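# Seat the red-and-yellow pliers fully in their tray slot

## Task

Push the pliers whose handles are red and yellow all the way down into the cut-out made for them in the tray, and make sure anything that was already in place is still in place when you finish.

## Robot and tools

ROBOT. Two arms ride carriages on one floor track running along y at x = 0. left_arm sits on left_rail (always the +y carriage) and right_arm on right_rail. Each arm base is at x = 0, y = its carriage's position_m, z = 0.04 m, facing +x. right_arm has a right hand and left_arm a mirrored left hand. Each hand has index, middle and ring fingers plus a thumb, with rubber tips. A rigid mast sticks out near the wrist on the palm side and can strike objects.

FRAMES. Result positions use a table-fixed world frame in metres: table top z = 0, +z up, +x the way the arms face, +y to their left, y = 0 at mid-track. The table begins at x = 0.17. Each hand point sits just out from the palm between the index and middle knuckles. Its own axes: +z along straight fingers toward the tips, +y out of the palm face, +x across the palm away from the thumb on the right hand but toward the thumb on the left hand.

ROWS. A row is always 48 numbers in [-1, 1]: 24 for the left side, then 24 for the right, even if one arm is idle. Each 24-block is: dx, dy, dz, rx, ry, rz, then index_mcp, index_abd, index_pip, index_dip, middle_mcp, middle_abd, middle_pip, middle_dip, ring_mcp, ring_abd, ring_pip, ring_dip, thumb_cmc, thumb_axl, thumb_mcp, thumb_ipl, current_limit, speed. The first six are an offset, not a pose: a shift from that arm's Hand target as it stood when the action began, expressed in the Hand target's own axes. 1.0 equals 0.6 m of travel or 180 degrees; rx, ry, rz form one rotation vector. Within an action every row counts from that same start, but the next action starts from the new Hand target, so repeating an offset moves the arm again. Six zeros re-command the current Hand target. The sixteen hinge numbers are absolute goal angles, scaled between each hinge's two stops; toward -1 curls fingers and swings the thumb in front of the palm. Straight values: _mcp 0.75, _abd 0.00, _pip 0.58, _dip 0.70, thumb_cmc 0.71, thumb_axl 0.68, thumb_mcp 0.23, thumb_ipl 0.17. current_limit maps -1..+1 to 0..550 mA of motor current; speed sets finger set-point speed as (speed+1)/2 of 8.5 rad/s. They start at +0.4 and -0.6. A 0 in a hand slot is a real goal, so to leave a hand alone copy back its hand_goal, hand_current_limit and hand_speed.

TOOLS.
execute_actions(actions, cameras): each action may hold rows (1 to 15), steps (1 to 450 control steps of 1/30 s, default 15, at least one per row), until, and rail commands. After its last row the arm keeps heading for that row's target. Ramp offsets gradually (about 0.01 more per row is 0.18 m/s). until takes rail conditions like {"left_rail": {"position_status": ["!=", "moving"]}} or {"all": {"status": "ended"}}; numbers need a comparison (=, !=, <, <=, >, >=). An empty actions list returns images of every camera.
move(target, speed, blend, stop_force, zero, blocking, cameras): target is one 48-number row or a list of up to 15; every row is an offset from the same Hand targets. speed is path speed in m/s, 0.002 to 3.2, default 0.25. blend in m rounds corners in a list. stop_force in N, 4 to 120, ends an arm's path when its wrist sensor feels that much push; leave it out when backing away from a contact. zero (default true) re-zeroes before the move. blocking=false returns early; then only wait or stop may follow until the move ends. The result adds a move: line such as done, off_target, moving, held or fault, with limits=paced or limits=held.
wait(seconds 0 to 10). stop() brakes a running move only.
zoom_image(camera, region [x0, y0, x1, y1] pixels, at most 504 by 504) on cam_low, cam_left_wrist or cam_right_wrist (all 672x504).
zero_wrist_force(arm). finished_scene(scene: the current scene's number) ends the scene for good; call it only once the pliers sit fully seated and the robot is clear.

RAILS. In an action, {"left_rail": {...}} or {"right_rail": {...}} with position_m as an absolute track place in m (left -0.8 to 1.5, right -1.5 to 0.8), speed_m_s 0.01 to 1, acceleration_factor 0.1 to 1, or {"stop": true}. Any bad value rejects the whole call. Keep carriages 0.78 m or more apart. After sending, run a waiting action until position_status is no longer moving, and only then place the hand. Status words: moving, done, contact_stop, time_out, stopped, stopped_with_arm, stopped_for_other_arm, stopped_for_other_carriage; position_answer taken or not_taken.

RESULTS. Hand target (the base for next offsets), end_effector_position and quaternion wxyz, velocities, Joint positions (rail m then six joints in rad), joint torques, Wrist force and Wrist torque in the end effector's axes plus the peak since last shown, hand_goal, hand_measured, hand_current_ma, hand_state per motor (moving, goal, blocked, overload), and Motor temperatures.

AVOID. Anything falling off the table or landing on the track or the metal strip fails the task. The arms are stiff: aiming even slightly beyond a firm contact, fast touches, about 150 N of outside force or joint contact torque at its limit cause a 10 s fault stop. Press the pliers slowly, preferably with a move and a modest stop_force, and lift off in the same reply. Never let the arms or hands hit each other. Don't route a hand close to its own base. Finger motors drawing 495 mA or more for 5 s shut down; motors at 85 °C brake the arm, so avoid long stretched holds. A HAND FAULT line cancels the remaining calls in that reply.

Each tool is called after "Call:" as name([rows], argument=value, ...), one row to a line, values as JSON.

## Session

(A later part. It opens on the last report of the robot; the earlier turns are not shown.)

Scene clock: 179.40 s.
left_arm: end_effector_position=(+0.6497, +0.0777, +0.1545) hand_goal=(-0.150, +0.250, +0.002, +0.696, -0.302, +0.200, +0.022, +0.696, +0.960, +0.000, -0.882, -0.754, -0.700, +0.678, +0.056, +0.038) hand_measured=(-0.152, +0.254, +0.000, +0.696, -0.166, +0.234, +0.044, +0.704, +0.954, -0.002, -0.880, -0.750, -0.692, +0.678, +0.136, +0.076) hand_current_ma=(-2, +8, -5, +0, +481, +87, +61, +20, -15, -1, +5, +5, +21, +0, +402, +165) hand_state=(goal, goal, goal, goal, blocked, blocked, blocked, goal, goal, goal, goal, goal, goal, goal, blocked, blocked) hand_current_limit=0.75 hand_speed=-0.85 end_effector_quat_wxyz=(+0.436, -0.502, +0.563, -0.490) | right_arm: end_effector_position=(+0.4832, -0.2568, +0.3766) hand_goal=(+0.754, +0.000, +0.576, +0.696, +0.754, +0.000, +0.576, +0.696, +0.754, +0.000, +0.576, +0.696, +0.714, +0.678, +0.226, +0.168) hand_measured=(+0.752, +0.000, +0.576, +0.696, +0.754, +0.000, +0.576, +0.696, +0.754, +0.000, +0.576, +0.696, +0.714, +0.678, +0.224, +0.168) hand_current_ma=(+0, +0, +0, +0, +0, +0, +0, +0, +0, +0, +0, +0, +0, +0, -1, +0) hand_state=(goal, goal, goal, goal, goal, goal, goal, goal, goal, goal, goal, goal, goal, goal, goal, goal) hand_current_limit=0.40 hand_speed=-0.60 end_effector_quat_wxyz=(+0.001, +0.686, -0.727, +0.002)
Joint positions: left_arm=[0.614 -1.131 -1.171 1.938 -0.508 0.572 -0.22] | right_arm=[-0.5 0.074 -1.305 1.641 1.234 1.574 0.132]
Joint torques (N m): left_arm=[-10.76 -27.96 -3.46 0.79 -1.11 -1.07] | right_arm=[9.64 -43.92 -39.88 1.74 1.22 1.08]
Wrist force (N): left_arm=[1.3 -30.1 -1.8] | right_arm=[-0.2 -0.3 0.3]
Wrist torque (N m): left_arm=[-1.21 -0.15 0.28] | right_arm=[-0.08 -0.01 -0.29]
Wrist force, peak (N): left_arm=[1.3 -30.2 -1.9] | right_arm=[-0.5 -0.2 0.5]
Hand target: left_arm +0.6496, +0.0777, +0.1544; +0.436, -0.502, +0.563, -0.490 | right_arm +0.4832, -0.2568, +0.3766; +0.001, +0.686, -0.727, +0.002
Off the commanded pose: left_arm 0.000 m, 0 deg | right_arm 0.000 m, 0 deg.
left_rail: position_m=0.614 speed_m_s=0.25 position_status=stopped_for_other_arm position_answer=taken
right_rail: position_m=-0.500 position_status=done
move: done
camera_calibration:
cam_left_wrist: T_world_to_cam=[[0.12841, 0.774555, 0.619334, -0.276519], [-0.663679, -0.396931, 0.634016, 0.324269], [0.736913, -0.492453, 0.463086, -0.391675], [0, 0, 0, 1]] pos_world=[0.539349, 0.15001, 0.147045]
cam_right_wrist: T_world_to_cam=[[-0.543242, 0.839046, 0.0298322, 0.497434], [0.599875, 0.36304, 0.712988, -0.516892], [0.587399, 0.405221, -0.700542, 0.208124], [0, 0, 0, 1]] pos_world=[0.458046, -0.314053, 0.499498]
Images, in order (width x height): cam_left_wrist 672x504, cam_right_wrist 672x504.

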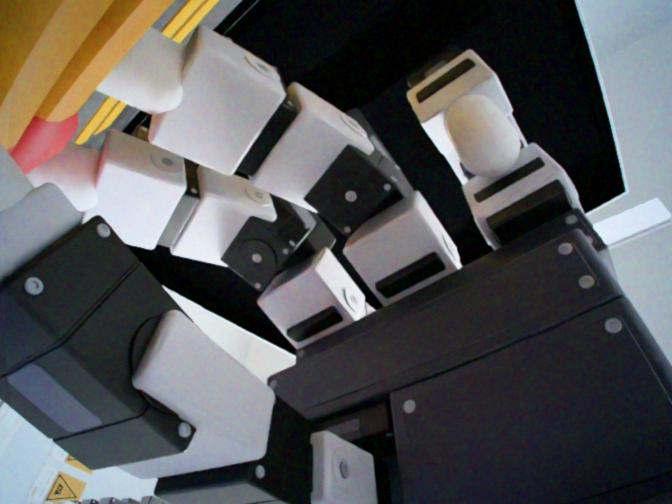

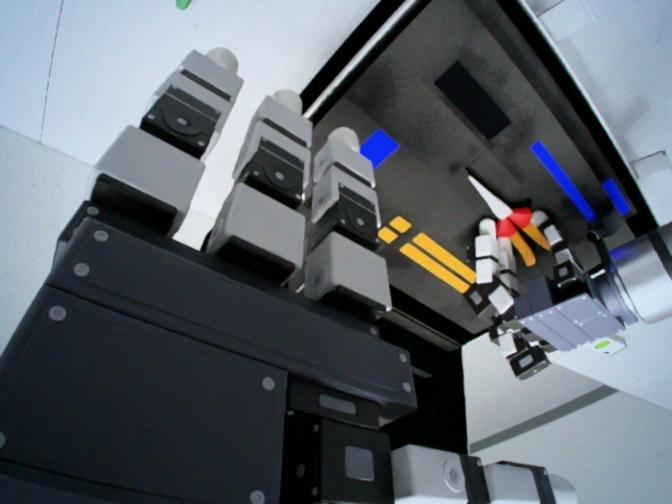

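Call:
move([
  [0,-0.0116,-0.0016,0,0,0,-0.151,0.25,0.0029,0.6957,-0.3014,0.2,0.0219,0.6957,0.959,0,-0.883,-0.754,-0.7,0.677,0.0562,0.0378,0.75,-0.85,0,0,0,0,0,0,0.754,0,0.576,0.696,0.754,0,0.576,0.696,0.754,0,0.576,0.696,0.714,0.678,0.226,0.168,0.4,-0.6],
], speed=0.03, cameras=["cam_left_wrist","cam_right_wrist"])

Call:
zoom_image(camera="cam_right_wrist", region=[455, 150, 575, 270])

Scene clock: 181.20 s.
left_arm: end_effector_position=(+0.6496, +0.0777, +0.1614) hand_goal=(-0.150, +0.250, +0.002, +0.696, -0.302, +0.200, +0.022, +0.696, +0.960, +0.000, -0.882, -0.754, -0.700, +0.678, +0.056, +0.038) hand_measured=(-0.150, +0.252, +0.000, +0.696, -0.166, +0.200, +0.058, +0.712, +0.954, -0.002, -0.880, -0.750, -0.690, +0.678, +0.130, +0.074) hand_current_ma=(+0, +3, -3, +0, +481, -1, +110, +41, -15, -1, +5, +5, +22, +0, +363, +159) hand_state=(goal, goal, goal, goal, blocked, goal, blocked, goal, goal, goal, goal, goal, goal, goal, blocked, blocked) hand_current_limit=0.75 hand_speed=-0.85 end_effector_quat_wxyz=(+0.436, -0.502, +0.564, -0.490) | right_arm: end_effector_position=(+0.4832, -0.2568, +0.3766) hand_goal=(+0.754, +0.000, +0.576, +0.696, +0.754, +0.000, +0.576, +0.696, +0.754, +0.000, +0.576, +0.696, +0.714, +0.678, +0.226, +0.168) hand_measured=(+0.752, +0.000, +0.576, +0.696, +0.754, +0.000, +0.576, +0.696, +0.754, +0.000, +0.576, +0.696, +0.714, +0.678, +0.224, +0.168) hand_current_ma=(+0, +0, +0, +0, +0, +0, +0, +0, +0, +0, +0, +0, +0, +0, -1, +0) hand_state=(goal, goal, goal, goal, goal, goal, goal, goal, goal, goal, goal, goal, goal, goal, goal, goal) hand_current_limit=0.40 hand_speed=-0.60 end_effector_quat_wxyz=(+0.001, +0.686, -0.727, +0.002)
Joint positions: left_arm=[0.614 -1.131 -1.179 1.934 -0.496 0.572 -0.22] | right_arm=[-0.5 0.074 -1.305 1.641 1.234 1.574 0.132]
Joint torques (N m): left_arm=[-2.51 -71.32 -45.74 1.83 0.16 1.91] | right_arm=[9.95 -44.03 -39.44 2.18 1.88 1.61]
Wrist force (N): left_arm=[0.8 2.2 -0.6] | right_arm=[-0.1 -0.1 0.2]
Wrist torque (N m): left_arm=[0.06 -0.04 0.31] | right_arm=[-0.04 -0.02 -0.28]
Wrist force, peak (N): left_arm=[1.5 -30.9 -2.2] | right_arm=[-0.4 -0.2 0.5]
Hand target: left_arm +0.6497, +0.0777, +0.1615; +0.436, -0.502, +0.563, -0.490 | right_arm +0.4832, -0.2568, +0.3766; +0.001, +0.686, -0.727, +0.002
Off the commanded pose: left_arm 0.000 m, 0 deg | right_arm 0.000 m, 0 deg.
left_rail: position_m=0.614 speed_m_s=0.25 position_status=stopped_for_other_arm position_answer=taken
right_rail: position_m=-0.500 position_status=done
move: done
camera_calibration:
cam_left_wrist: T_world_to_cam=[[0.12847, 0.774461, 0.619439, -0.280826], [-0.66367, -0.396992, 0.633987, 0.319903], [0.736911, -0.492552, 0.462985, -0.394839], [0, 0, 0, 1]] pos_world=[0.539349, 0.15001, 0.153945]
cam_right_wrist: T_world_to_cam=[[-0.543242, 0.839046, 0.0298322, 0.497434], [0.599875, 0.36304, 0.712988, -0.516892], [0.587399, 0.405221, -0.700542, 0.208124], [0, 0, 0, 1]] pos_world=[0.458046, -0.314053, 0.499498]
Images, in order (width x height): cam_left_wrist 672x504, cam_right_wrist 672x504.

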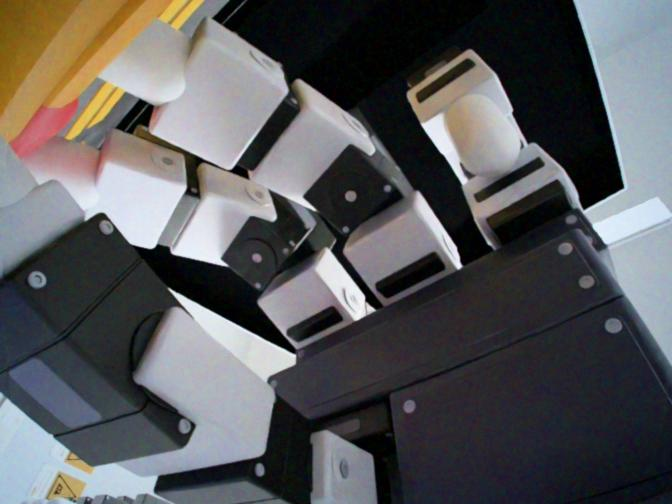

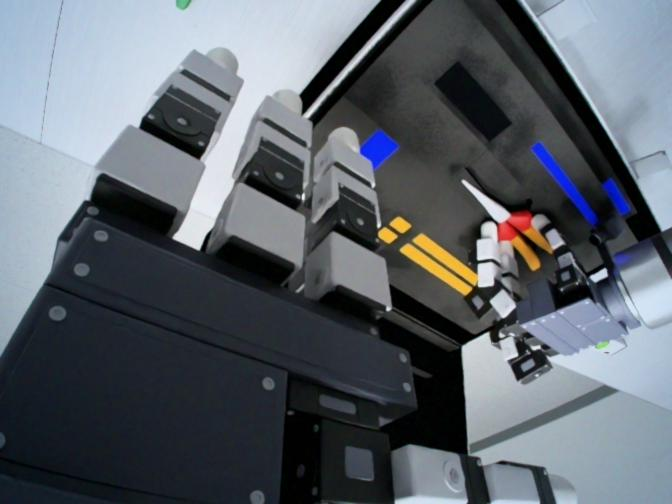

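Scaled by 4.200 from the camera's 672x504 image, which has a finer 960x720 frame.

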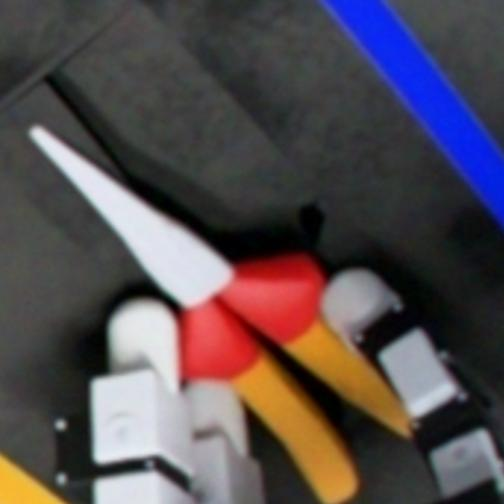

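Call:
execute_actions([
  {"rows":[[0,0,0,0,0,0,-0.3014,0.2,0.1,0.6957,-0.3014,0.2,0.0219,0.6957,0.959,0,-0.883,-0.754,-0.7,0.677,0.0562,0.0378,0.75,-0.85,0,0,0,0,0,0,0.754,0,0.576,0.696,0.754,0,0.576,0.696,0.754,0,0.576,0.696,0.714,0.678,0.226,0.168,0.4,-0.6]],"steps":30},
], cameras=["cam_left_wrist","cam_right_wrist"])

Call:
zoom_image(camera="cam_right_wrist", region=[455, 150, 575, 270])

Scene clock: 182.67 s.
left_arm: end_effector_position=(+0.6497, +0.0777, +0.1615) hand_goal=(-0.302, +0.200, +0.100, +0.696, -0.302, +0.200, +0.022, +0.696, +0.960, +0.000, -0.882, -0.754, -0.700, +0.678, +0.056, +0.038) hand_measured=(-0.268, +0.204, +0.110, +0.700, -0.166, +0.200, +0.058, +0.712, +0.954, -0.002, -0.880, -0.750, -0.710, +0.678, +0.130, +0.074) hand_current_ma=(+108, +6, +24, +7, +481, +0, +111, +42, -15, -1, +5, +5, -22, -1, +362, +159) hand_state=(blocked, goal, goal, goal, blocked, goal, blocked, goal, goal, goal, goal, goal, goal, goal, blocked, blocked) hand_current_limit=0.75 hand_speed=-0.85 end_effector_quat_wxyz=(+0.436, -0.502, +0.563, -0.490) | right_arm: end_effector_position=(+0.4832, -0.2568, +0.3766) hand_goal=(+0.754, +0.000, +0.576, +0.696, +0.754, +0.000, +0.576, +0.696, +0.754, +0.000, +0.576, +0.696, +0.714, +0.678, +0.226, +0.168) hand_measured=(+0.752, +0.000, +0.576, +0.696, +0.754, +0.000, +0.576, +0.696, +0.754, +0.000, +0.576, +0.696, +0.714, +0.678, +0.224, +0.168) hand_current_ma=(+0, +0, +0, +0, +0, +0, +0, +0, +0, +0, +0, +0, +0, +0, -1, +0) hand_state=(goal, goal, goal, goal, goal, goal, goal, goal, goal, goal, goal, goal, goal, goal, goal, goal) hand_current_limit=0.40 hand_speed=-0.60 end_effector_quat_wxyz=(+0.001, +0.686, -0.727, +0.002)
Joint positions: left_arm=[0.614 -1.131 -1.18 1.934 -0.496 0.572 -0.22] | right_arm=[-0.5 0.074 -1.305 1.641 1.234 1.574 0.132]
Joint torques (N m): left_arm=[10.86 -73.91 -44.95 1.62 1.91 1.38] | right_arm=[9.82 -47.73 -40.36 2.38 1.61 1.31]
Wrist force (N): left_arm=[0.8 2.2 -0.4] | right_arm=[-0.2 0.0 0.4]
Wrist torque (N m): left_arm=[0.07 -0.04 0.33] | right_arm=[-0.05 -0.02 -0.28]
Wrist force, peak (N): left_arm=[0.9 2.3 -0.9] | right_arm=[-0.5 -0.4 0.4]
Hand target: left_arm +0.6497, +0.0777, +0.1615; +0.436, -0.502, +0.563, -0.490 | right_arm +0.4832, -0.2568, +0.3766; +0.001, +0.686, -0.727, +0.002
Off the commanded pose: left_arm 0.000 m, 0 deg | right_arm 0.000 m, 0 deg.
left_rail: position_m=0.614 speed_m_s=0.25 position_status=stopped_for_other_arm position_answer=taken
right_rail: position_m=-0.500 position_status=done
camera_calibration:
cam_left_wrist: T_world_to_cam=[[0.128461, 0.774456, 0.619448, -0.280884], [-0.663672, -0.397002, 0.633979, 0.319844], [0.736911, -0.492552, 0.462985, -0.394885], [0, 0, 0, 1]] pos_world=[0.539349, 0.15001, 0.154045]
cam_right_wrist: T_world_to_cam=[[-0.543242, 0.839046, 0.0298322, 0.497434], [0.599875, 0.36304, 0.712988, -0.516892], [0.587399, 0.405221, -0.700542, 0.208124], [0, 0, 0, 1]] pos_world=[0.458046, -0.314053, 0.499498]
Images, in order (width x height): cam_left_wrist 672x504, cam_right_wrist 672x504.

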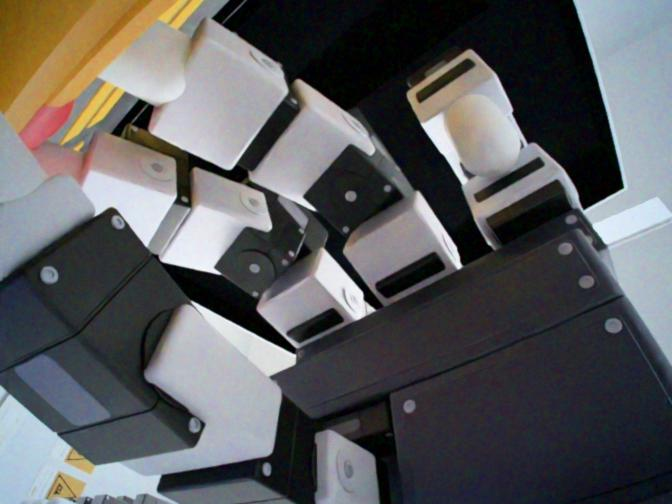

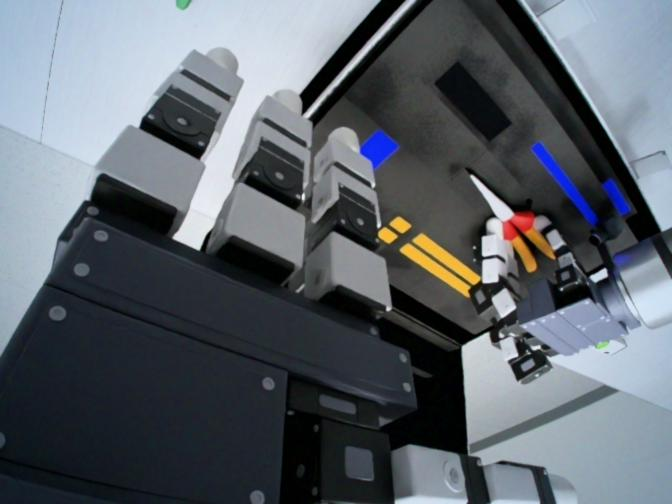

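Scaled by 4.200 from the camera's 672x504 image, which has a finer 960x720 frame.

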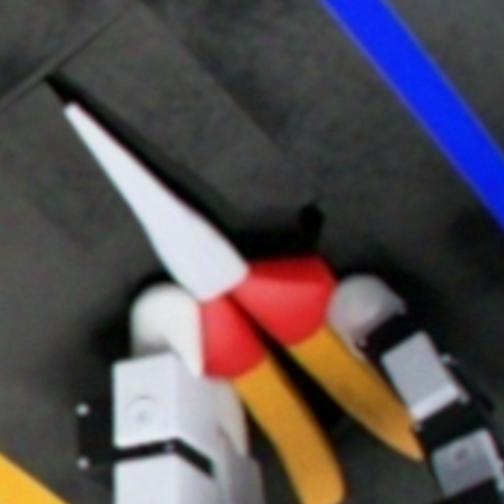

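Call:
execute_actions([
  {"rows":[[0,0,0,0,0,0,-0.26,0.2,0.08,0.6957,-0.3014,0.2,0.0219,0.6957,0.959,0,-0.883,-0.754,-0.7,0.677,0.0562,0.0378,0.75,-0.85,0,0,0,0,0,0,0.754,0,0.576,0.696,0.754,0,0.576,0.696,0.754,0,0.576,0.696,0.714,0.678,0.226,0.168,0.4,-0.6]],"steps":20},
], cameras=["cam_left_wrist","cam_right_wrist"])

Call:
zoom_image(camera="cam_right_wrist", region=[455, 150, 575, 270])

Scene clock: 183.97 s.
left_arm: end_effector_position=(+0.6497, +0.0777, +0.1615) hand_goal=(-0.260, +0.200, +0.080, +0.696, -0.302, +0.200, +0.022, +0.696, +0.960, +0.000, -0.882, -0.754, -0.700, +0.678, +0.056, +0.038) hand_measured=(-0.256, +0.204, +0.098, +0.700, -0.166, +0.198, +0.058, +0.712, +0.954, -0.002, -0.880, -0.750, -0.708, +0.678, +0.130, +0.074) hand_current_ma=(+8, +6, +48, +7, +481, -2, +112, +42, -15, -1, +5, +5, -19, -1, +362, +159) hand_state=(goal, goal, goal, goal, blocked, goal, blocked, goal, goal, goal, goal, goal, goal, goal, blocked, blocked) hand_current_limit=0.75 hand_speed=-0.85 end_effector_quat_wxyz=(+0.436, -0.502, +0.563, -0.490) | right_arm: end_effector_position=(+0.4832, -0.2568, +0.3766) hand_goal=(+0.754, +0.000, +0.576, +0.696, +0.754, +0.000, +0.576, +0.696, +0.754, +0.000, +0.576, +0.696, +0.714, +0.678, +0.226, +0.168) hand_measured=(+0.752, +0.000, +0.576, +0.696, +0.754, +0.000, +0.576, +0.696, +0.754, +0.000, +0.576, +0.696, +0.714, +0.678, +0.224, +0.168) hand_current_ma=(+0, +0, +0, +0, +0, +0, +0, +0, +0, +0, +0, +0, +0, +0, -1, +0) hand_state=(goal, goal, goal, goal, goal, goal, goal, goal, goal, goal, goal, goal, goal, goal, goal, goal) hand_current_limit=0.40 hand_speed=-0.60 end_effector_quat_wxyz=(+0.001, +0.686, -0.727, +0.002)
Joint positions: left_arm=[0.614 -1.131 -1.18 1.934 -0.496 0.572 -0.22] | right_arm=[-0.5 0.074 -1.305 1.641 1.234 1.574 0.132]
Joint torques (N m): left_arm=[10.88 -72.89 -43.93 1.53 1.95 1.56] | right_arm=[13.43 -44.68 -39.49 2.19 1.9 1.12]
Wrist force (N): left_arm=[0.9 2.2 -0.8] | right_arm=[-0.2 -0.1 0.1]
Wrist torque (N m): left_arm=[0.09 -0.07 0.33] | right_arm=[-0.03 -0.01 -0.28]
Wrist force, peak (N): left_arm=[0.8 2.6 -0.5] | right_arm=[-0.5 -0.1 0.5]
Hand target: left_arm +0.6497, +0.0777, +0.1615; +0.436, -0.502, +0.563, -0.490 | right_arm +0.4832, -0.2568, +0.3766; +0.001, +0.686, -0.727, +0.002
Off the commanded pose: left_arm 0.000 m, 0 deg | right_arm 0.000 m, 0 deg.
left_rail: position_m=0.614 speed_m_s=0.25 position_status=stopped_for_other_arm position_answer=taken
right_rail: position_m=-0.500 position_status=done
camera_calibration:
cam_left_wrist: T_world_to_cam=[[0.128461, 0.774456, 0.619448, -0.280884], [-0.663672, -0.397002, 0.633979, 0.319844], [0.736911, -0.492552, 0.462985, -0.394885], [0, 0, 0, 1]] pos_world=[0.539349, 0.15001, 0.154045]
cam_right_wrist: T_world_to_cam=[[-0.543242, 0.839046, 0.0298322, 0.497434], [0.599875, 0.36304, 0.712988, -0.516892], [0.587399, 0.405221, -0.700542, 0.208124], [0, 0, 0, 1]] pos_world=[0.458046, -0.314053, 0.499498]
Images, in order (width x height): cam_left_wrist 672x504, cam_right_wrist 672x504.

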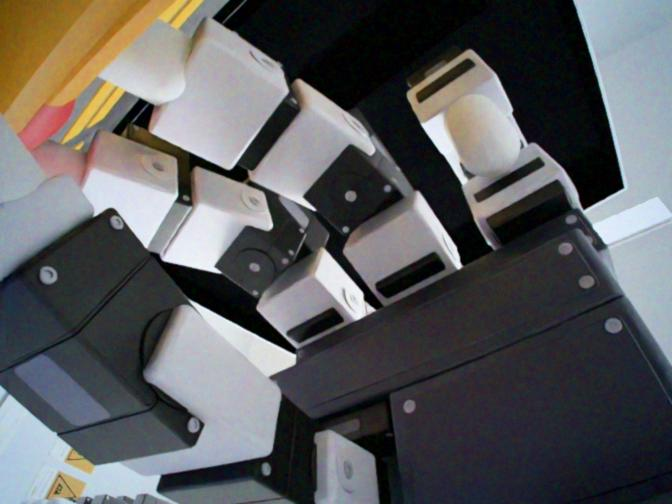

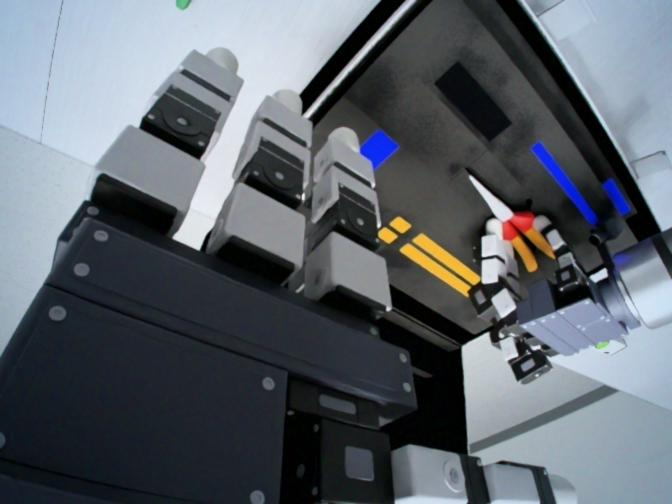

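Scaled by 4.200 from the camera's 672x504 image, which has a finer 960x720 frame.

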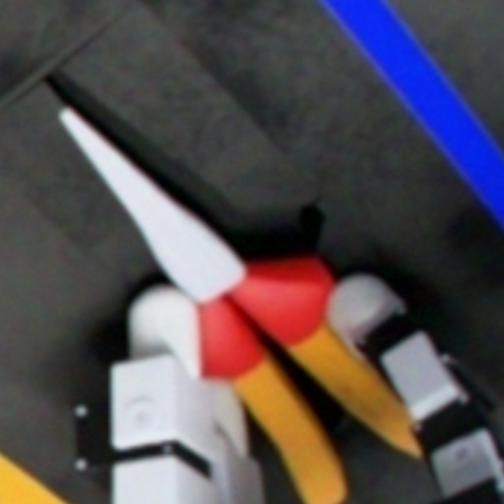

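Call:
move(target=[-0.0005,0.0014,-0.01,0,-0.01925,-0.0027,-0.26,0.2,0.08,0.6957,-0.3014,0.2,0.0219,0.6957,0.959,0,-0.883,-0.754,-0.7,0.677,0.0562,0.0378,0.75,-0.85,0,0,0,0,0,0,0.754,0,0.576,0.696,0.754,0,0.576,0.696,0.754,0,0.576,0.696,0.714,0.678,0.226,0.168,0.4,-0.6], speed=0.03, cameras=[])

Call:
move(target=[0,0.0132,0.0019,0,0,0,-0.26,0.2,0.08,0.6957,-0.3014,0.2,0.0219,0.6957,0.959,0,-0.883,-0.754,-0.7,0.677,0.0562,0.0378,0.75,-0.85,0,0,0,0,0,0,0.754,0,0.576,0.696,0.754,0,0.576,0.696,0.754,0,0.576,0.696,0.714,0.678,0.226,0.168,0.4,-0.6], speed=0.01, stop_force=4, cameras=["cam_left_wrist","cam_right_wrist"])

Call:
zoom_image(camera="cam_right_wrist", region=[455, 150, 575, 270])

Scene clock: 186.30 s.
left_arm: end_effector_position=(+0.6437, +0.0787, +0.1615) hand_goal=(-0.260, +0.200, +0.080, +0.696, -0.302, +0.200, +0.022, +0.696, +0.960, +0.000, -0.882, -0.754, -0.700, +0.678, +0.056, +0.038) hand_measured=(-0.256, +0.204, +0.098, +0.700, -0.166, +0.198, +0.058, +0.712, +0.954, -0.002, -0.880, -0.750, -0.708, +0.678, +0.130, +0.074) hand_current_ma=(+9, +6, +48, +7, +481, -3, +113, +42, -15, -1, +5, +5, -18, -1, +362, +159) hand_state=(goal, goal, goal, goal, blocked, goal, blocked, goal, goal, goal, goal, goal, goal, goal, blocked, blocked) hand_current_limit=0.75 hand_speed=-0.85 end_effector_quat_wxyz=(-0.451, +0.519, -0.548, +0.477) | right_arm: end_effector_position=(+0.4832, -0.2568, +0.3766) hand_goal=(+0.754, +0.000, +0.576, +0.696, +0.754, +0.000, +0.576, +0.696, +0.754, +0.000, +0.576, +0.696, +0.714, +0.678, +0.226, +0.168) hand_measured=(+0.752, +0.000, +0.576, +0.696, +0.754, +0.000, +0.576, +0.696, +0.754, +0.000, +0.576, +0.696, +0.714, +0.678, +0.224, +0.168) hand_current_ma=(+0, +0, +0, +0, +0, +0, +0, +0, +0, +0, +0, +0, +0, +0, -1, +0) hand_state=(goal, goal, goal, goal, goal, goal, goal, goal, goal, goal, goal, goal, goal, goal, goal, goal) hand_current_limit=0.40 hand_speed=-0.60 end_effector_quat_wxyz=(+0.001, +0.686, -0.727, +0.002)
Joint positions: left_arm=[0.614 -1.152 -1.167 1.917 -0.453 0.493 -0.264] | right_arm=[-0.5 0.074 -1.305 1.641 1.234 1.574 0.132]
Joint torques (N m): left_arm=[-9.35 -49.44 -45.93 2.27 -3.12 -1.84] | right_arm=[10.93 -47.91 -39.95 2.3 1.67 1.27]
Wrist force (N): left_arm=[0.8 2.3 -0.5] | right_arm=[-0.3 -0.1 0.4]
Wrist torque (N m): left_arm=[0.03 -0.04 0.34] | right_arm=[-0.06 0.01 -0.30]
Wrist force, peak (N): left_arm=[0.8 2.7 -1.0] | right_arm=[-0.3 -0.6 0.4]
Hand target: left_arm +0.6437, +0.0787, +0.1615; -0.451, +0.519, -0.548, +0.477 | right_arm +0.4832, -0.2568, +0.3766; +0.001, +0.686, -0.727, +0.002
Off the commanded pose: left_arm 0.000 m, 0 deg | right_arm 0.000 m, 0 deg.
left_rail: position_m=0.614 speed_m_s=0.25 position_status=stopped_for_other_arm position_answer=taken
right_rail: position_m=-0.500 position_status=done
move: done
No camera images: "cameras" was empty.

Scene clock: 187.73 s.
left_arm: end_effector_position=(+0.6437, +0.0786, +0.1596) hand_goal=(-0.260, +0.200, +0.080, +0.696, -0.302, +0.200, +0.022, +0.696, +0.960, +0.000, -0.882, -0.754, -0.700, +0.678, +0.056, +0.038) hand_measured=(-0.254, +0.204, +0.094, +0.700, -0.166, +0.198, +0.058, +0.712, +0.954, -0.002, -0.880, -0.750, -0.708, +0.678, +0.130, +0.074) hand_current_ma=(+13, +7, +32, +7, +481, -2, +113, +42, -15, -1, +5, +5, -18, -1, +362, +159) hand_state=(goal, goal, goal, goal, blocked, goal, blocked, goal, goal, goal, goal, goal, goal, goal, blocked, blocked) hand_current_limit=0.75 hand_speed=-0.85 end_effector_quat_wxyz=(-0.451, +0.519, -0.548, +0.477) | right_arm: end_effector_position=(+0.4832, -0.2568, +0.3766) hand_goal=(+0.754, +0.000, +0.576, +0.696, +0.754, +0.000, +0.576, +0.696, +0.754, +0.000, +0.576, +0.696, +0.714, +0.678, +0.226, +0.168) hand_measured=(+0.752, +0.000, +0.576, +0.696, +0.754, +0.000, +0.576, +0.696, +0.754, +0.000, +0.576, +0.696, +0.714, +0.678, +0.224, +0.168) hand_current_ma=(+0, +0, +0, +0, +0, +0, +0, +0, +0, +0, +0, +0, +0, +0, -1, +0) hand_state=(goal, goal, goal, goal, goal, goal, goal, goal, goal, goal, goal, goal, goal, goal, goal, goal) hand_current_limit=0.40 hand_speed=-0.60 end_effector_quat_wxyz=(+0.001, +0.686, -0.727, +0.002)
Joint positions: left_arm=[0.614 -1.152 -1.164 1.918 -0.456 0.493 -0.264] | right_arm=[-0.5 0.074 -1.305 1.641 1.234 1.574 0.132]
Joint torques (N m): left_arm=[-6.26 -71.6 -44.18 2.19 -1.67 -1.45] | right_arm=[10.27 -44.6 -39.02 2.3 1.81 1.34]
Wrist force (N): left_arm=[0.5 -1.3 -1.0] | right_arm=[-0.3 -0.2 0.1]
Wrist torque (N m): left_arm=[-0.02 -0.07 0.39] | right_arm=[-0.05 0.01 -0.30]
Wrist force, peak (N): left_arm=[-0.1 -3.0 -0.7] | right_arm=[-0.4 -0.2 0.5]
Hand target: left_arm +0.6437, +0.0786, +0.1596; -0.451, +0.519, -0.548, +0.477 (not the last commanded pose) | right_arm +0.4832, -0.2568, +0.3766; +0.001, +0.686, -0.727, +0.002
Off the commanded pose: left_arm 0.006 m, 0 deg | right_arm 0.000 m, 0 deg.
left_rail: position_m=0.614 speed_m_s=0.25 position_status=stopped_for_other_arm position_answer=taken
right_rail: position_m=-0.500 position_status=done
move: contact (left_arm)
camera_calibration:
cam_left_wrist: T_world_to_cam=[[0.0809339, 0.780994, 0.619273, -0.24949], [-0.638166, -0.436658, 0.634093, 0.304243], [0.765633, -0.446518, 0.463063, -0.411308], [0, 0, 0, 1]] pos_world=[0.529261, 0.144044, 0.152045]
cam_right_wrist: T_world_to_cam=[[-0.543242, 0.839046, 0.0298322, 0.497434], [0.599875, 0.36304, 0.712988, -0.516892], [0.587399, 0.405221, -0.700542, 0.208124], [0, 0, 0, 1]] pos_world=[0.458046, -0.314053, 0.499498]
Images, in order (width x height): cam_left_wrist 672x504, cam_right_wrist 672x504.

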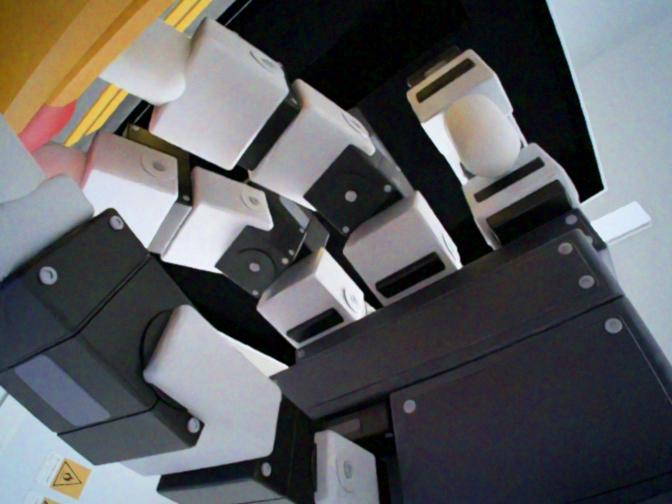

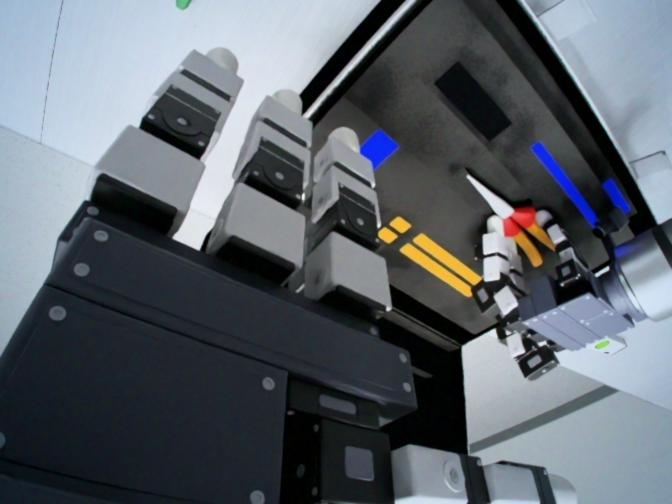

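Scaled by 4.200 from the camera's 672x504 image, which has a finer 960x720 frame.

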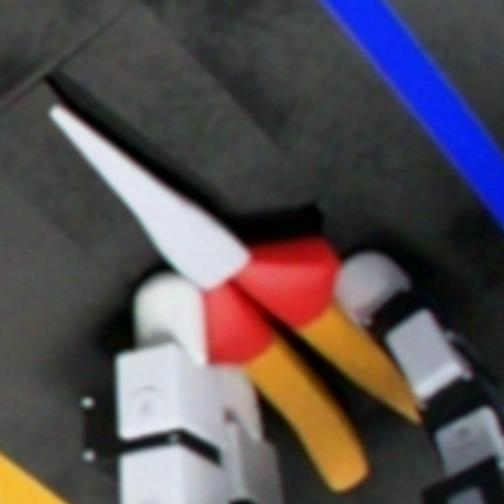

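Call:
move(target=[0.0088,-0.0038,-0.0083,0,0,0,-0.26,0.2,0.08,0.6957,-0.3014,0.2,0.0219,0.6957,0.959,0,-0.883,-0.754,-0.7,0.677,0.0562,0.0378,0.75,-0.85,0,0,0,0,0,0,0.754,0,0.576,0.696,0.754,0,0.576,0.696,0.754,0,0.576,0.696,0.714,0.678,0.226,0.168,0.4,-0.6], speed=0.02, cameras=[])

Call:
move(target=[0,0.0165,0.0023,0,0,0,-0.26,0.2,0.08,0.6957,-0.3014,0.2,0.0219,0.6957,0.959,0,-0.883,-0.754,-0.7,0.677,0.0562,0.0378,0.75,-0.85,0,0,0,0,0,0,0.754,0,0.576,0.696,0.754,0,0.576,0.696,0.754,0,0.576,0.696,0.714,0.678,0.226,0.168,0.4,-0.6], speed=0.01, stop_force=4, cameras=["cam_left_wrist","cam_right_wrist"])

Call:
zoom_image(camera="cam_right_wrist", region=[455, 150, 575, 270])

Scene clock: 189.60 s.
left_arm: end_effector_position=(+0.6389, +0.0737, +0.1625) hand_goal=(-0.260, +0.200, +0.080, +0.696, -0.302, +0.200, +0.022, +0.696, +0.960, +0.000, -0.882, -0.754, -0.700, +0.678, +0.056, +0.038) hand_measured=(-0.252, +0.204, +0.094, +0.700, -0.166, +0.196, +0.058, +0.712, +0.954, -0.002, -0.880, -0.750, -0.708, +0.678, +0.130, +0.074) hand_current_ma=(+20, +7, +32, +7, +481, -7, +113, +42, -15, -1, +5, +5, -16, -1, +362, +159) hand_state=(goal, goal, goal, goal, blocked, goal, blocked, goal, goal, goal, goal, goal, goal, goal, blocked, blocked) hand_current_limit=0.75 hand_speed=-0.85 end_effector_quat_wxyz=(-0.451, +0.519, -0.548, +0.477) | right_arm: end_effector_position=(+0.4832, -0.2568, +0.3766) hand_goal=(+0.754, +0.000, +0.576, +0.696, +0.754, +0.000, +0.576, +0.696, +0.754, +0.000, +0.576, +0.696, +0.714, +0.678, +0.226, +0.168) hand_measured=(+0.752, +0.000, +0.576, +0.696, +0.754, +0.000, +0.576, +0.696, +0.754, +0.000, +0.576, +0.696, +0.714, +0.678, +0.224, +0.168) hand_current_ma=(+0, +0, +0, +0, +0, +0, +0, +0, +0, +0, +0, +0, +0, +0, -1, +0) hand_state=(goal, goal, goal, goal, goal, goal, goal, goal, goal, goal, goal, goal, goal, goal, goal, goal) hand_current_limit=0.40 hand_speed=-0.60 end_effector_quat_wxyz=(+0.001, +0.686, -0.727, +0.002)
Joint positions: left_arm=[0.614 -1.162 -1.166 1.913 -0.445 0.483 -0.271] | right_arm=[-0.5 0.074 -1.305 1.641 1.234 1.574 0.132]
Joint torques (N m): left_arm=[-9.93 -73.44 -45.32 2.07 -2.88 -1.93] | right_arm=[10.91 -46.01 -38.94 2.57 1.85 1.32]
Wrist force (N): left_arm=[0.9 2.3 -0.8] | right_arm=[-0.2 0.0 0.3]
Wrist torque (N m): left_arm=[0.08 -0.07 0.35] | right_arm=[-0.04 -0.01 -0.29]
Wrist force, peak (N): left_arm=[0.8 2.7 -0.8] | right_arm=[-0.5 -0.3 0.4]
Hand target: left_arm +0.6388, +0.0736, +0.1625; -0.451, +0.519, -0.548, +0.477 | right_arm +0.4832, -0.2568, +0.3766; +0.001, +0.686, -0.727, +0.002
Off the commanded pose: left_arm 0.000 m, 0 deg | right_arm 0.000 m, 0 deg.
left_rail: position_m=0.614 speed_m_s=0.25 position_status=stopped_for_other_arm position_answer=taken
right_rail: position_m=-0.500 position_status=done
move: done
No camera images: "cameras" was empty.

Scene clock: 191.23 s.
left_arm: end_effector_position=(+0.6389, +0.0736, +0.1592) hand_goal=(-0.260, +0.200, +0.080, +0.696, -0.302, +0.200, +0.022, +0.696, +0.960, +0.000, -0.882, -0.754, -0.700, +0.678, +0.056, +0.038) hand_measured=(-0.252, +0.206, +0.092, +0.700, -0.166, +0.198, +0.060, +0.712, +0.954, -0.002, -0.880, -0.750, -0.708, +0.678, +0.130, +0.074) hand_current_ma=(+20, +9, +29, +7, +481, -4, +114, +44, -15, -1, +5, +5, -16, -1, +362, +159) hand_state=(goal, goal, goal, goal, blocked, goal, blocked, goal, goal, goal, goal, goal, goal, goal, blocked, blocked) hand_current_limit=0.75 hand_speed=-0.85 end_effector_quat_wxyz=(-0.451, +0.519, -0.548, +0.477) | right_arm: end_effector_position=(+0.4832, -0.2568, +0.3766) hand_goal=(+0.754, +0.000, +0.576, +0.696, +0.754, +0.000, +0.576, +0.696, +0.754, +0.000, +0.576, +0.696, +0.714, +0.678, +0.226, +0.168) hand_measured=(+0.752, +0.000, +0.576, +0.696, +0.754, +0.000, +0.576, +0.696, +0.754, +0.000, +0.576, +0.696, +0.714, +0.678, +0.224, +0.168) hand_current_ma=(+0, +0, +0, +0, +0, +0, +0, +0, +0, +0, +0, +0, +0, +0, -1, +0) hand_state=(goal, goal, goal, goal, goal, goal, goal, goal, goal, goal, goal, goal, goal, goal, goal, goal) hand_current_limit=0.40 hand_speed=-0.60 end_effector_quat_wxyz=(+0.001, +0.686, -0.727, +0.002)
Joint positions: left_arm=[0.614 -1.162 -1.162 1.915 -0.45 0.483 -0.271] | right_arm=[-0.5 0.074 -1.305 1.641 1.234 1.574 0.132]
Joint torques (N m): left_arm=[-5.47 -70.23 -43.66 2.3 -0.94 -1.62] | right_arm=[10.52 -47.24 -38.95 1.99 1.77 1.29]
Wrist force (N): left_arm=[0.6 -1.3 -0.8] | right_arm=[-0.2 -0.1 0.1]
Wrist torque (N m): left_arm=[0.01 -0.07 0.35] | right_arm=[-0.03 0.00 -0.29]
Wrist force, peak (N): left_arm=[0.3 -3.3 -0.9] | right_arm=[-0.6 0.0 0.5]
Hand target: left_arm +0.6389, +0.0736, +0.1592; -0.451, +0.519, -0.548, +0.477 (not the last commanded pose) | right_arm +0.4832, -0.2568, +0.3766; +0.001, +0.686, -0.727, +0.002
Off the commanded pose: left_arm 0.007 m, 0 deg | right_arm 0.000 m, 0 deg.
left_rail: position_m=0.614 speed_m_s=0.25 position_status=stopped_for_other_arm position_answer=taken
right_rail: position_m=-0.500 position_status=done
move: contact (left_arm)
camera_calibration:
cam_left_wrist: T_world_to_cam=[[0.0808832, 0.781086, 0.619162, -0.244973], [-0.638223, -0.43656, 0.634103, 0.299138], [0.765591, -0.446452, 0.463197, -0.409658], [0, 0, 0, 1]] pos_world=[0.524361, 0.139044, 0.151746]
cam_right_wrist: T_world_to_cam=[[-0.543242, 0.839046, 0.0298322, 0.497434], [0.599875, 0.36304, 0.712988, -0.516892], [0.587399, 0.405221, -0.700542, 0.208124], [0, 0, 0, 1]] pos_world=[0.458046, -0.314053, 0.499498]
Images, in order (width x height): cam_left_wrist 672x504, cam_right_wrist 672x504.

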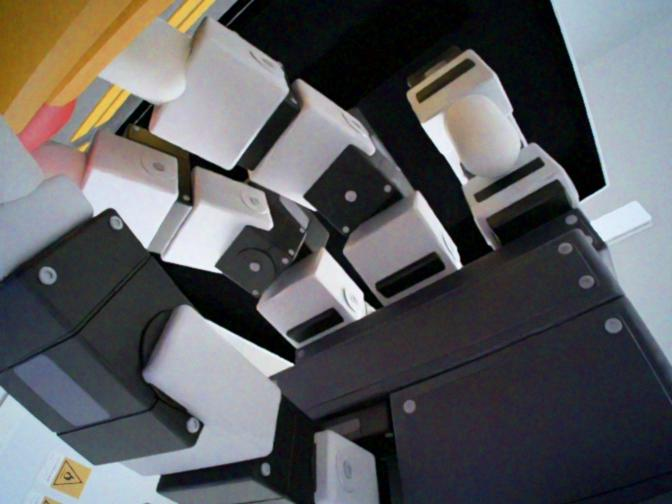

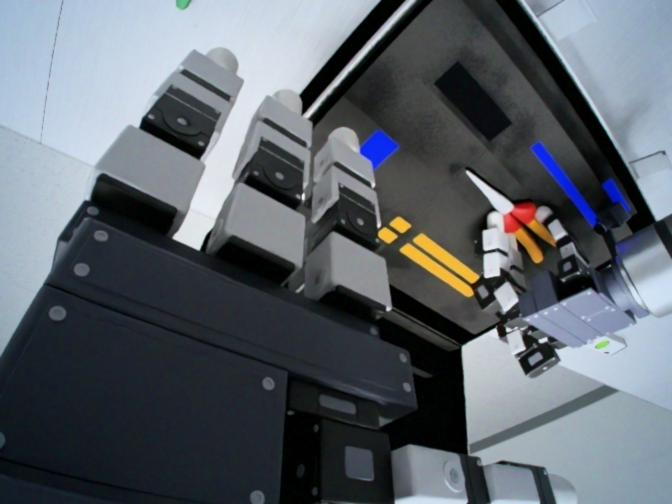

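Scaled by 4.200 from the camera's 672x504 image, which has a finer 960x720 frame.

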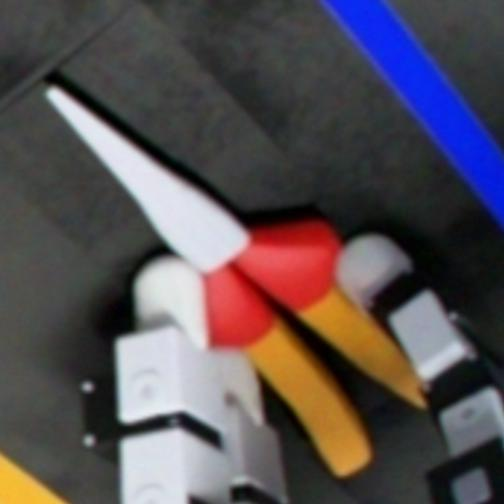

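Call:
move(target=[0,0.0132,0.0019,0,0,0,-0.26,0.2,0.08,0.6957,-0.3014,0.2,0.0219,0.6957,0.959,0,-0.883,-0.754,-0.7,0.677,0.0562,0.0378,0.75,-0.85,0,0,0,0,0,0,0.754,0,0.576,0.696,0.754,0,0.576,0.696,0.754,0,0.576,0.696,0.714,0.678,0.226,0.168,0.4,-0.6], speed=0.008, stop_force=10, cameras=["cam_left_wrist","cam_right_wrist"])

Call:
zoom_image(camera="cam_right_wrist", region=[455, 150, 575, 270])

Call:
zoom_image(camera="cam_left_wrist", region=[0, 0, 220, 220])

Scene clock: 193.70 s.
left_arm: end_effector_position=(+0.6389, +0.0734, +0.1574) hand_goal=(-0.260, +0.200, +0.080, +0.696, -0.302, +0.200, +0.022, +0.696, +0.960, +0.000, -0.882, -0.754, -0.700, +0.678, +0.056, +0.038) hand_measured=(-0.248, +0.206, +0.084, +0.698, -0.166, +0.198, +0.056, +0.712, +0.954, -0.002, -0.880, -0.750, -0.708, +0.678, +0.130, +0.074) hand_current_ma=(+28, +12, +8, +4, +481, -3, +101, +44, -15, -1, +5, +5, -16, -1, +362, +159) hand_state=(goal, goal, goal, goal, blocked, goal, blocked, goal, goal, goal, goal, goal, goal, goal, blocked, blocked) hand_current_limit=0.75 hand_speed=-0.85 end_effector_quat_wxyz=(-0.451, +0.519, -0.548, +0.477) | right_arm: end_effector_position=(+0.4832, -0.2568, +0.3766) hand_goal=(+0.754, +0.000, +0.576, +0.696, +0.754, +0.000, +0.576, +0.696, +0.754, +0.000, +0.576, +0.696, +0.714, +0.678, +0.226, +0.168) hand_measured=(+0.752, +0.000, +0.576, +0.696, +0.754, +0.000, +0.576, +0.696, +0.754, +0.000, +0.576, +0.696, +0.714, +0.678, +0.224, +0.168) hand_current_ma=(+0, +0, +0, +0, +0, +0, +0, +0, +0, +0, +0, +0, +0, +0, -1, +0) hand_state=(goal, goal, goal, goal, goal, goal, goal, goal, goal, goal, goal, goal, goal, goal, goal, goal) hand_current_limit=0.40 hand_speed=-0.60 end_effector_quat_wxyz=(+0.001, +0.686, -0.727, +0.002)
Joint positions: left_arm=[0.614 -1.162 -1.159 1.916 -0.454 0.483 -0.271] | right_arm=[-0.5 0.074 -1.305 1.641 1.234 1.574 0.132]
Joint torques (N m): left_arm=[0.33 -64.31 -38.55 2.91 0.57 -0.59] | right_arm=[9.11 -46.44 -39 2.62 1.62 1.44]
Wrist force (N): left_arm=[-0.4 -10.7 -0.5] | right_arm=[-0.4 -0.2 0.4]
Wrist torque (N m): left_arm=[-0.27 -0.11 0.44] | right_arm=[-0.07 0.01 -0.31]
Wrist force, peak (N): left_arm=[-0.8 -13.4 -0.6] | right_arm=[-0.6 0.0 0.3]
Hand target: left_arm +0.6389, +0.0734, +0.1574; -0.451, +0.519, -0.548, +0.477 (not the last commanded pose) | right_arm +0.4832, -0.2568, +0.3766; +0.001, +0.686, -0.727, +0.002
Off the commanded pose: left_arm 0.006 m, 0 deg | right_arm 0.000 m, 0 deg.
left_rail: position_m=0.614 speed_m_s=0.25 position_status=stopped_for_other_arm position_answer=taken
right_rail: position_m=-0.500 position_status=done
move: contact (left_arm)
camera_calibration:
cam_left_wrist: T_world_to_cam=[[0.0808621, 0.781268, 0.618936, -0.24363], [-0.638269, -0.43636, 0.634195, 0.300301], [0.765555, -0.44633, 0.463374, -0.408968], [0, 0, 0, 1]] pos_world=[0.524461, 0.138845, 0.149847]
cam_right_wrist: T_world_to_cam=[[-0.543242, 0.839046, 0.0298322, 0.497434], [0.599875, 0.36304, 0.712988, -0.516892], [0.587399, 0.405221, -0.700542, 0.208124], [0, 0, 0, 1]] pos_world=[0.458046, -0.314053, 0.499498]
Images, in order (width x height): cam_left_wrist 672x504, cam_right_wrist 672x504.

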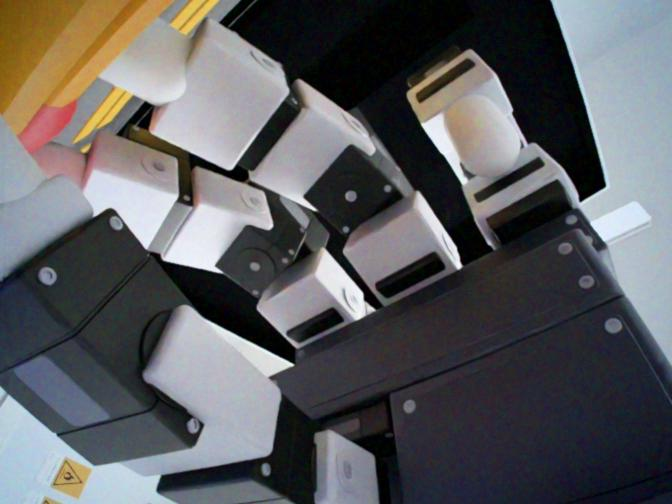

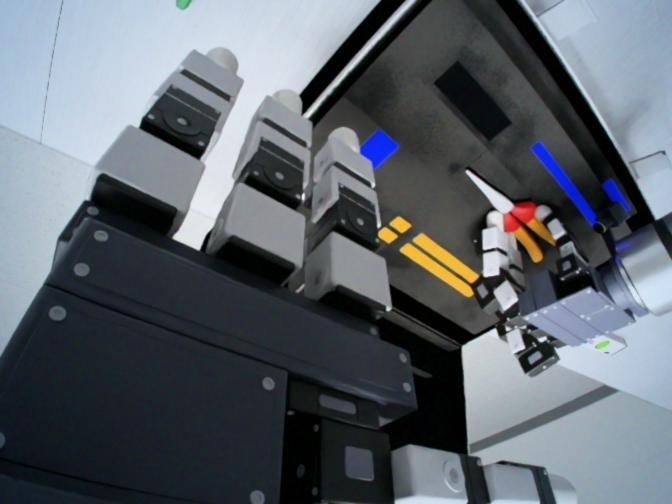

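Scaled by 4.200 from the camera's 672x504 image, which has a finer 960x720 frame.

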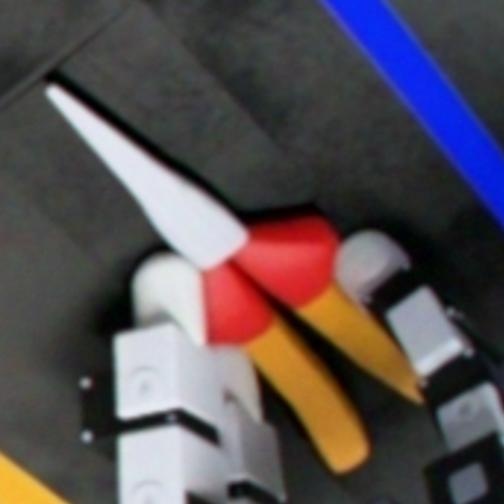

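Scaled by 2.291 from the camera's 672x504 image, which has a finer 960x720 frame.

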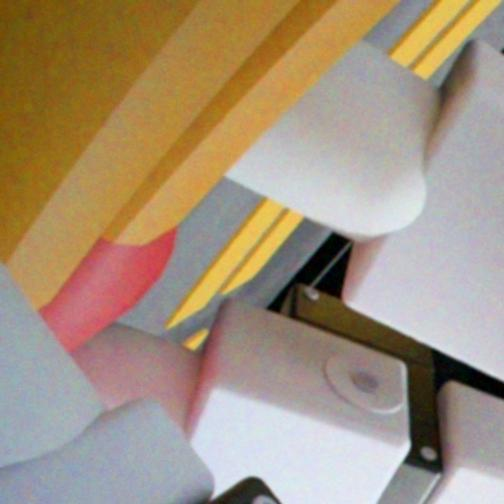

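Call:
execute_actions([
  {"rows":[[0,-0.0025,-0.0003,0,0,0,-0.26,0.2,0.08,0.6957,-0.3014,0.2,0.0219,0.6957,0.959,0,-0.883,-0.754,-0.7,0.677,0.0562,0.0378,0.75,-0.85,0,0,0,0,0,0,0.754,0,0.576,0.696,0.754,0,0.576,0.696,0.754,0,0.576,0.696,0.714,0.678,0.226,0.168,0.4,-0.6]],"steps":10},
  {"rows":[[0,0,0,0,0,0,-0.1781,0.2,0.0029,0.6957,-0.15,0.2,0.0,0.6957,0.959,0,-0.883,-0.754,-0.7,0.677,0.17,0.11,0.75,-0.9,0,0,0,0,0,0,0.754,0,0.576,0.696,0.754,0,0.576,0.696,0.754,0,0.576,0.696,0.714,0.678,0.226,0.168,0.4,-0.6]],"steps":40},
  {"rows":[[0,0,0,0,0,0,-0.15,0.2,0.0029,0.6957,-0.0836,0.2,-0.0438,0.6957,0.959,0,-0.883,-0.754,-0.7,0.677,0.2247,0.1676,0.4,-0.85,0,0,0,0,0,0,0.754,0,0.576,0.696,0.754,0,0.576,0.696,0.754,0,0.576,0.696,0.714,0.678,0.226,0.168,0.4,-0.6]],"steps":30},
], cameras=["cam_left_wrist","cam_right_wrist"])

Call:
zoom_image(camera="cam_right_wrist", region=[455, 150, 575, 270])

Scene clock: 197.80 s.
left_arm: end_effector_position=(+0.6389, +0.0734, +0.1589) hand_goal=(-0.150, +0.200, +0.002, +0.696, -0.084, +0.200, -0.044, +0.696, +0.960, +0.000, -0.882, -0.754, -0.700, +0.678, +0.224, +0.168) hand_measured=(-0.156, +0.202, +0.006, +0.698, -0.092, +0.200, -0.040, +0.698, +0.954, -0.002, -0.880, -0.750, -0.702, +0.678, +0.222, +0.166) hand_current_ma=(-16, +3, +9, +4, -22, +0, +8, +5, -15, -1, +5, +5, -2, -1, -7, -5) hand_state=(goal, goal, goal, goal, goal, goal, goal, goal, goal, goal, goal, goal, goal, goal, goal, goal) hand_current_limit=0.40 hand_speed=-0.85 end_effector_quat_wxyz=(-0.451, +0.519, -0.548, +0.477) | right_arm: end_effector_position=(+0.4832, -0.2568, +0.3766) hand_goal=(+0.754, +0.000, +0.576, +0.696, +0.754, +0.000, +0.576, +0.696, +0.754, +0.000, +0.576, +0.696, +0.714, +0.678, +0.226, +0.168) hand_measured=(+0.752, +0.000, +0.576, +0.696, +0.754, +0.000, +0.576, +0.696, +0.754, +0.000, +0.576, +0.696, +0.714, +0.678, +0.224, +0.168) hand_current_ma=(+0, +0, +0, +0, +0, +0, +0, +0, +0, +0, +0, +0, +0, +0, -1, +0) hand_state=(goal, goal, goal, goal, goal, goal, goal, goal, goal, goal, goal, goal, goal, goal, goal, goal) hand_current_limit=0.40 hand_speed=-0.60 end_effector_quat_wxyz=(+0.001, +0.686, -0.727, +0.002)
Joint positions: left_arm=[0.614 -1.162 -1.161 1.915 -0.451 0.483 -0.271] | right_arm=[-0.5 0.074 -1.305 1.641 1.234 1.574 0.132]
Joint torques (N m): left_arm=[9.26 -70.43 -34.52 1.96 0.24 1.34] | right_arm=[9.56 -48.03 -40.49 2.29 1.59 1.11]
Wrist force (N): left_arm=[0.5 0.7 -1.0] | right_arm=[-0.2 -0.2 0.5]
Wrist torque (N m): left_arm=[0.01 -0.01 0.31] | right_arm=[-0.08 -0.02 -0.29]
Wrist force, peak (N): left_arm=[-0.9 -10.9 -0.6] | right_arm=[-0.6 -0.1 0.5]
Hand target: left_arm +0.6389, +0.0734, +0.1589; -0.451, +0.519, -0.548, +0.477 | right_arm +0.4832, -0.2568, +0.3766; +0.001, +0.686, -0.727, +0.002
Off the commanded pose: left_arm 0.000 m, 0 deg | right_arm 0.000 m, 0 deg.
left_rail: position_m=0.614 speed_m_s=0.25 position_status=stopped_for_other_arm position_answer=taken
right_rail: position_m=-0.500 position_status=done
camera_calibration:
cam_left_wrist: T_world_to_cam=[[0.0808621, 0.781268, 0.618936, -0.244558], [-0.638269, -0.43636, 0.634195, 0.29935], [0.765555, -0.44633, 0.463374, -0.409663], [0, 0, 0, 1]] pos_world=[0.524461, 0.138845, 0.151347]
cam_right_wrist: T_world_to_cam=[[-0.543242, 0.839046, 0.0298322, 0.497434], [0.599875, 0.36304, 0.712988, -0.516892], [0.587399, 0.405221, -0.700542, 0.208124], [0, 0, 0, 1]] pos_world=[0.458046, -0.314053, 0.499498]
Images, in order (width x height): cam_left_wrist 672x504, cam_right_wrist 672x504.

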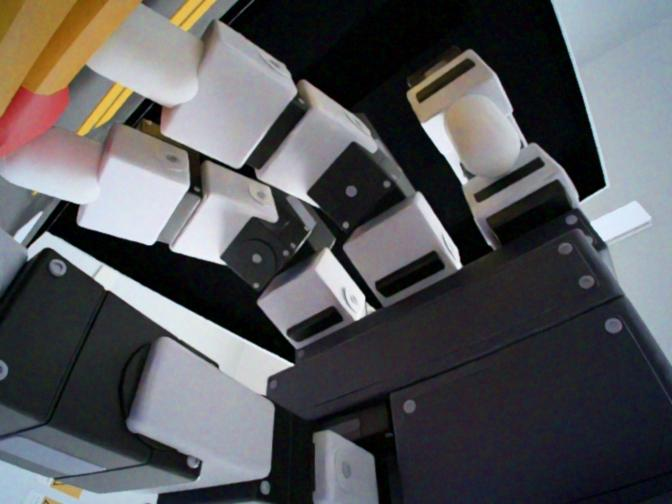

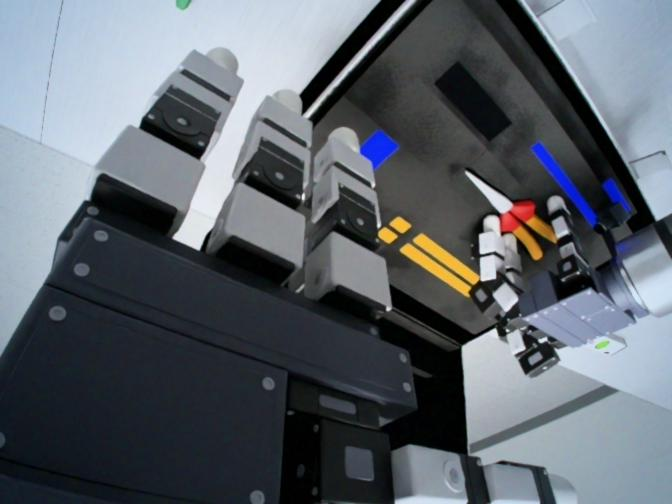

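Scaled by 4.200 from the camera's 672x504 image, which has a finer 960x720 frame.

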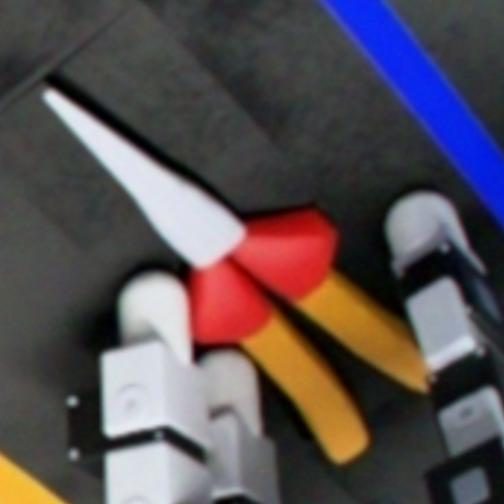

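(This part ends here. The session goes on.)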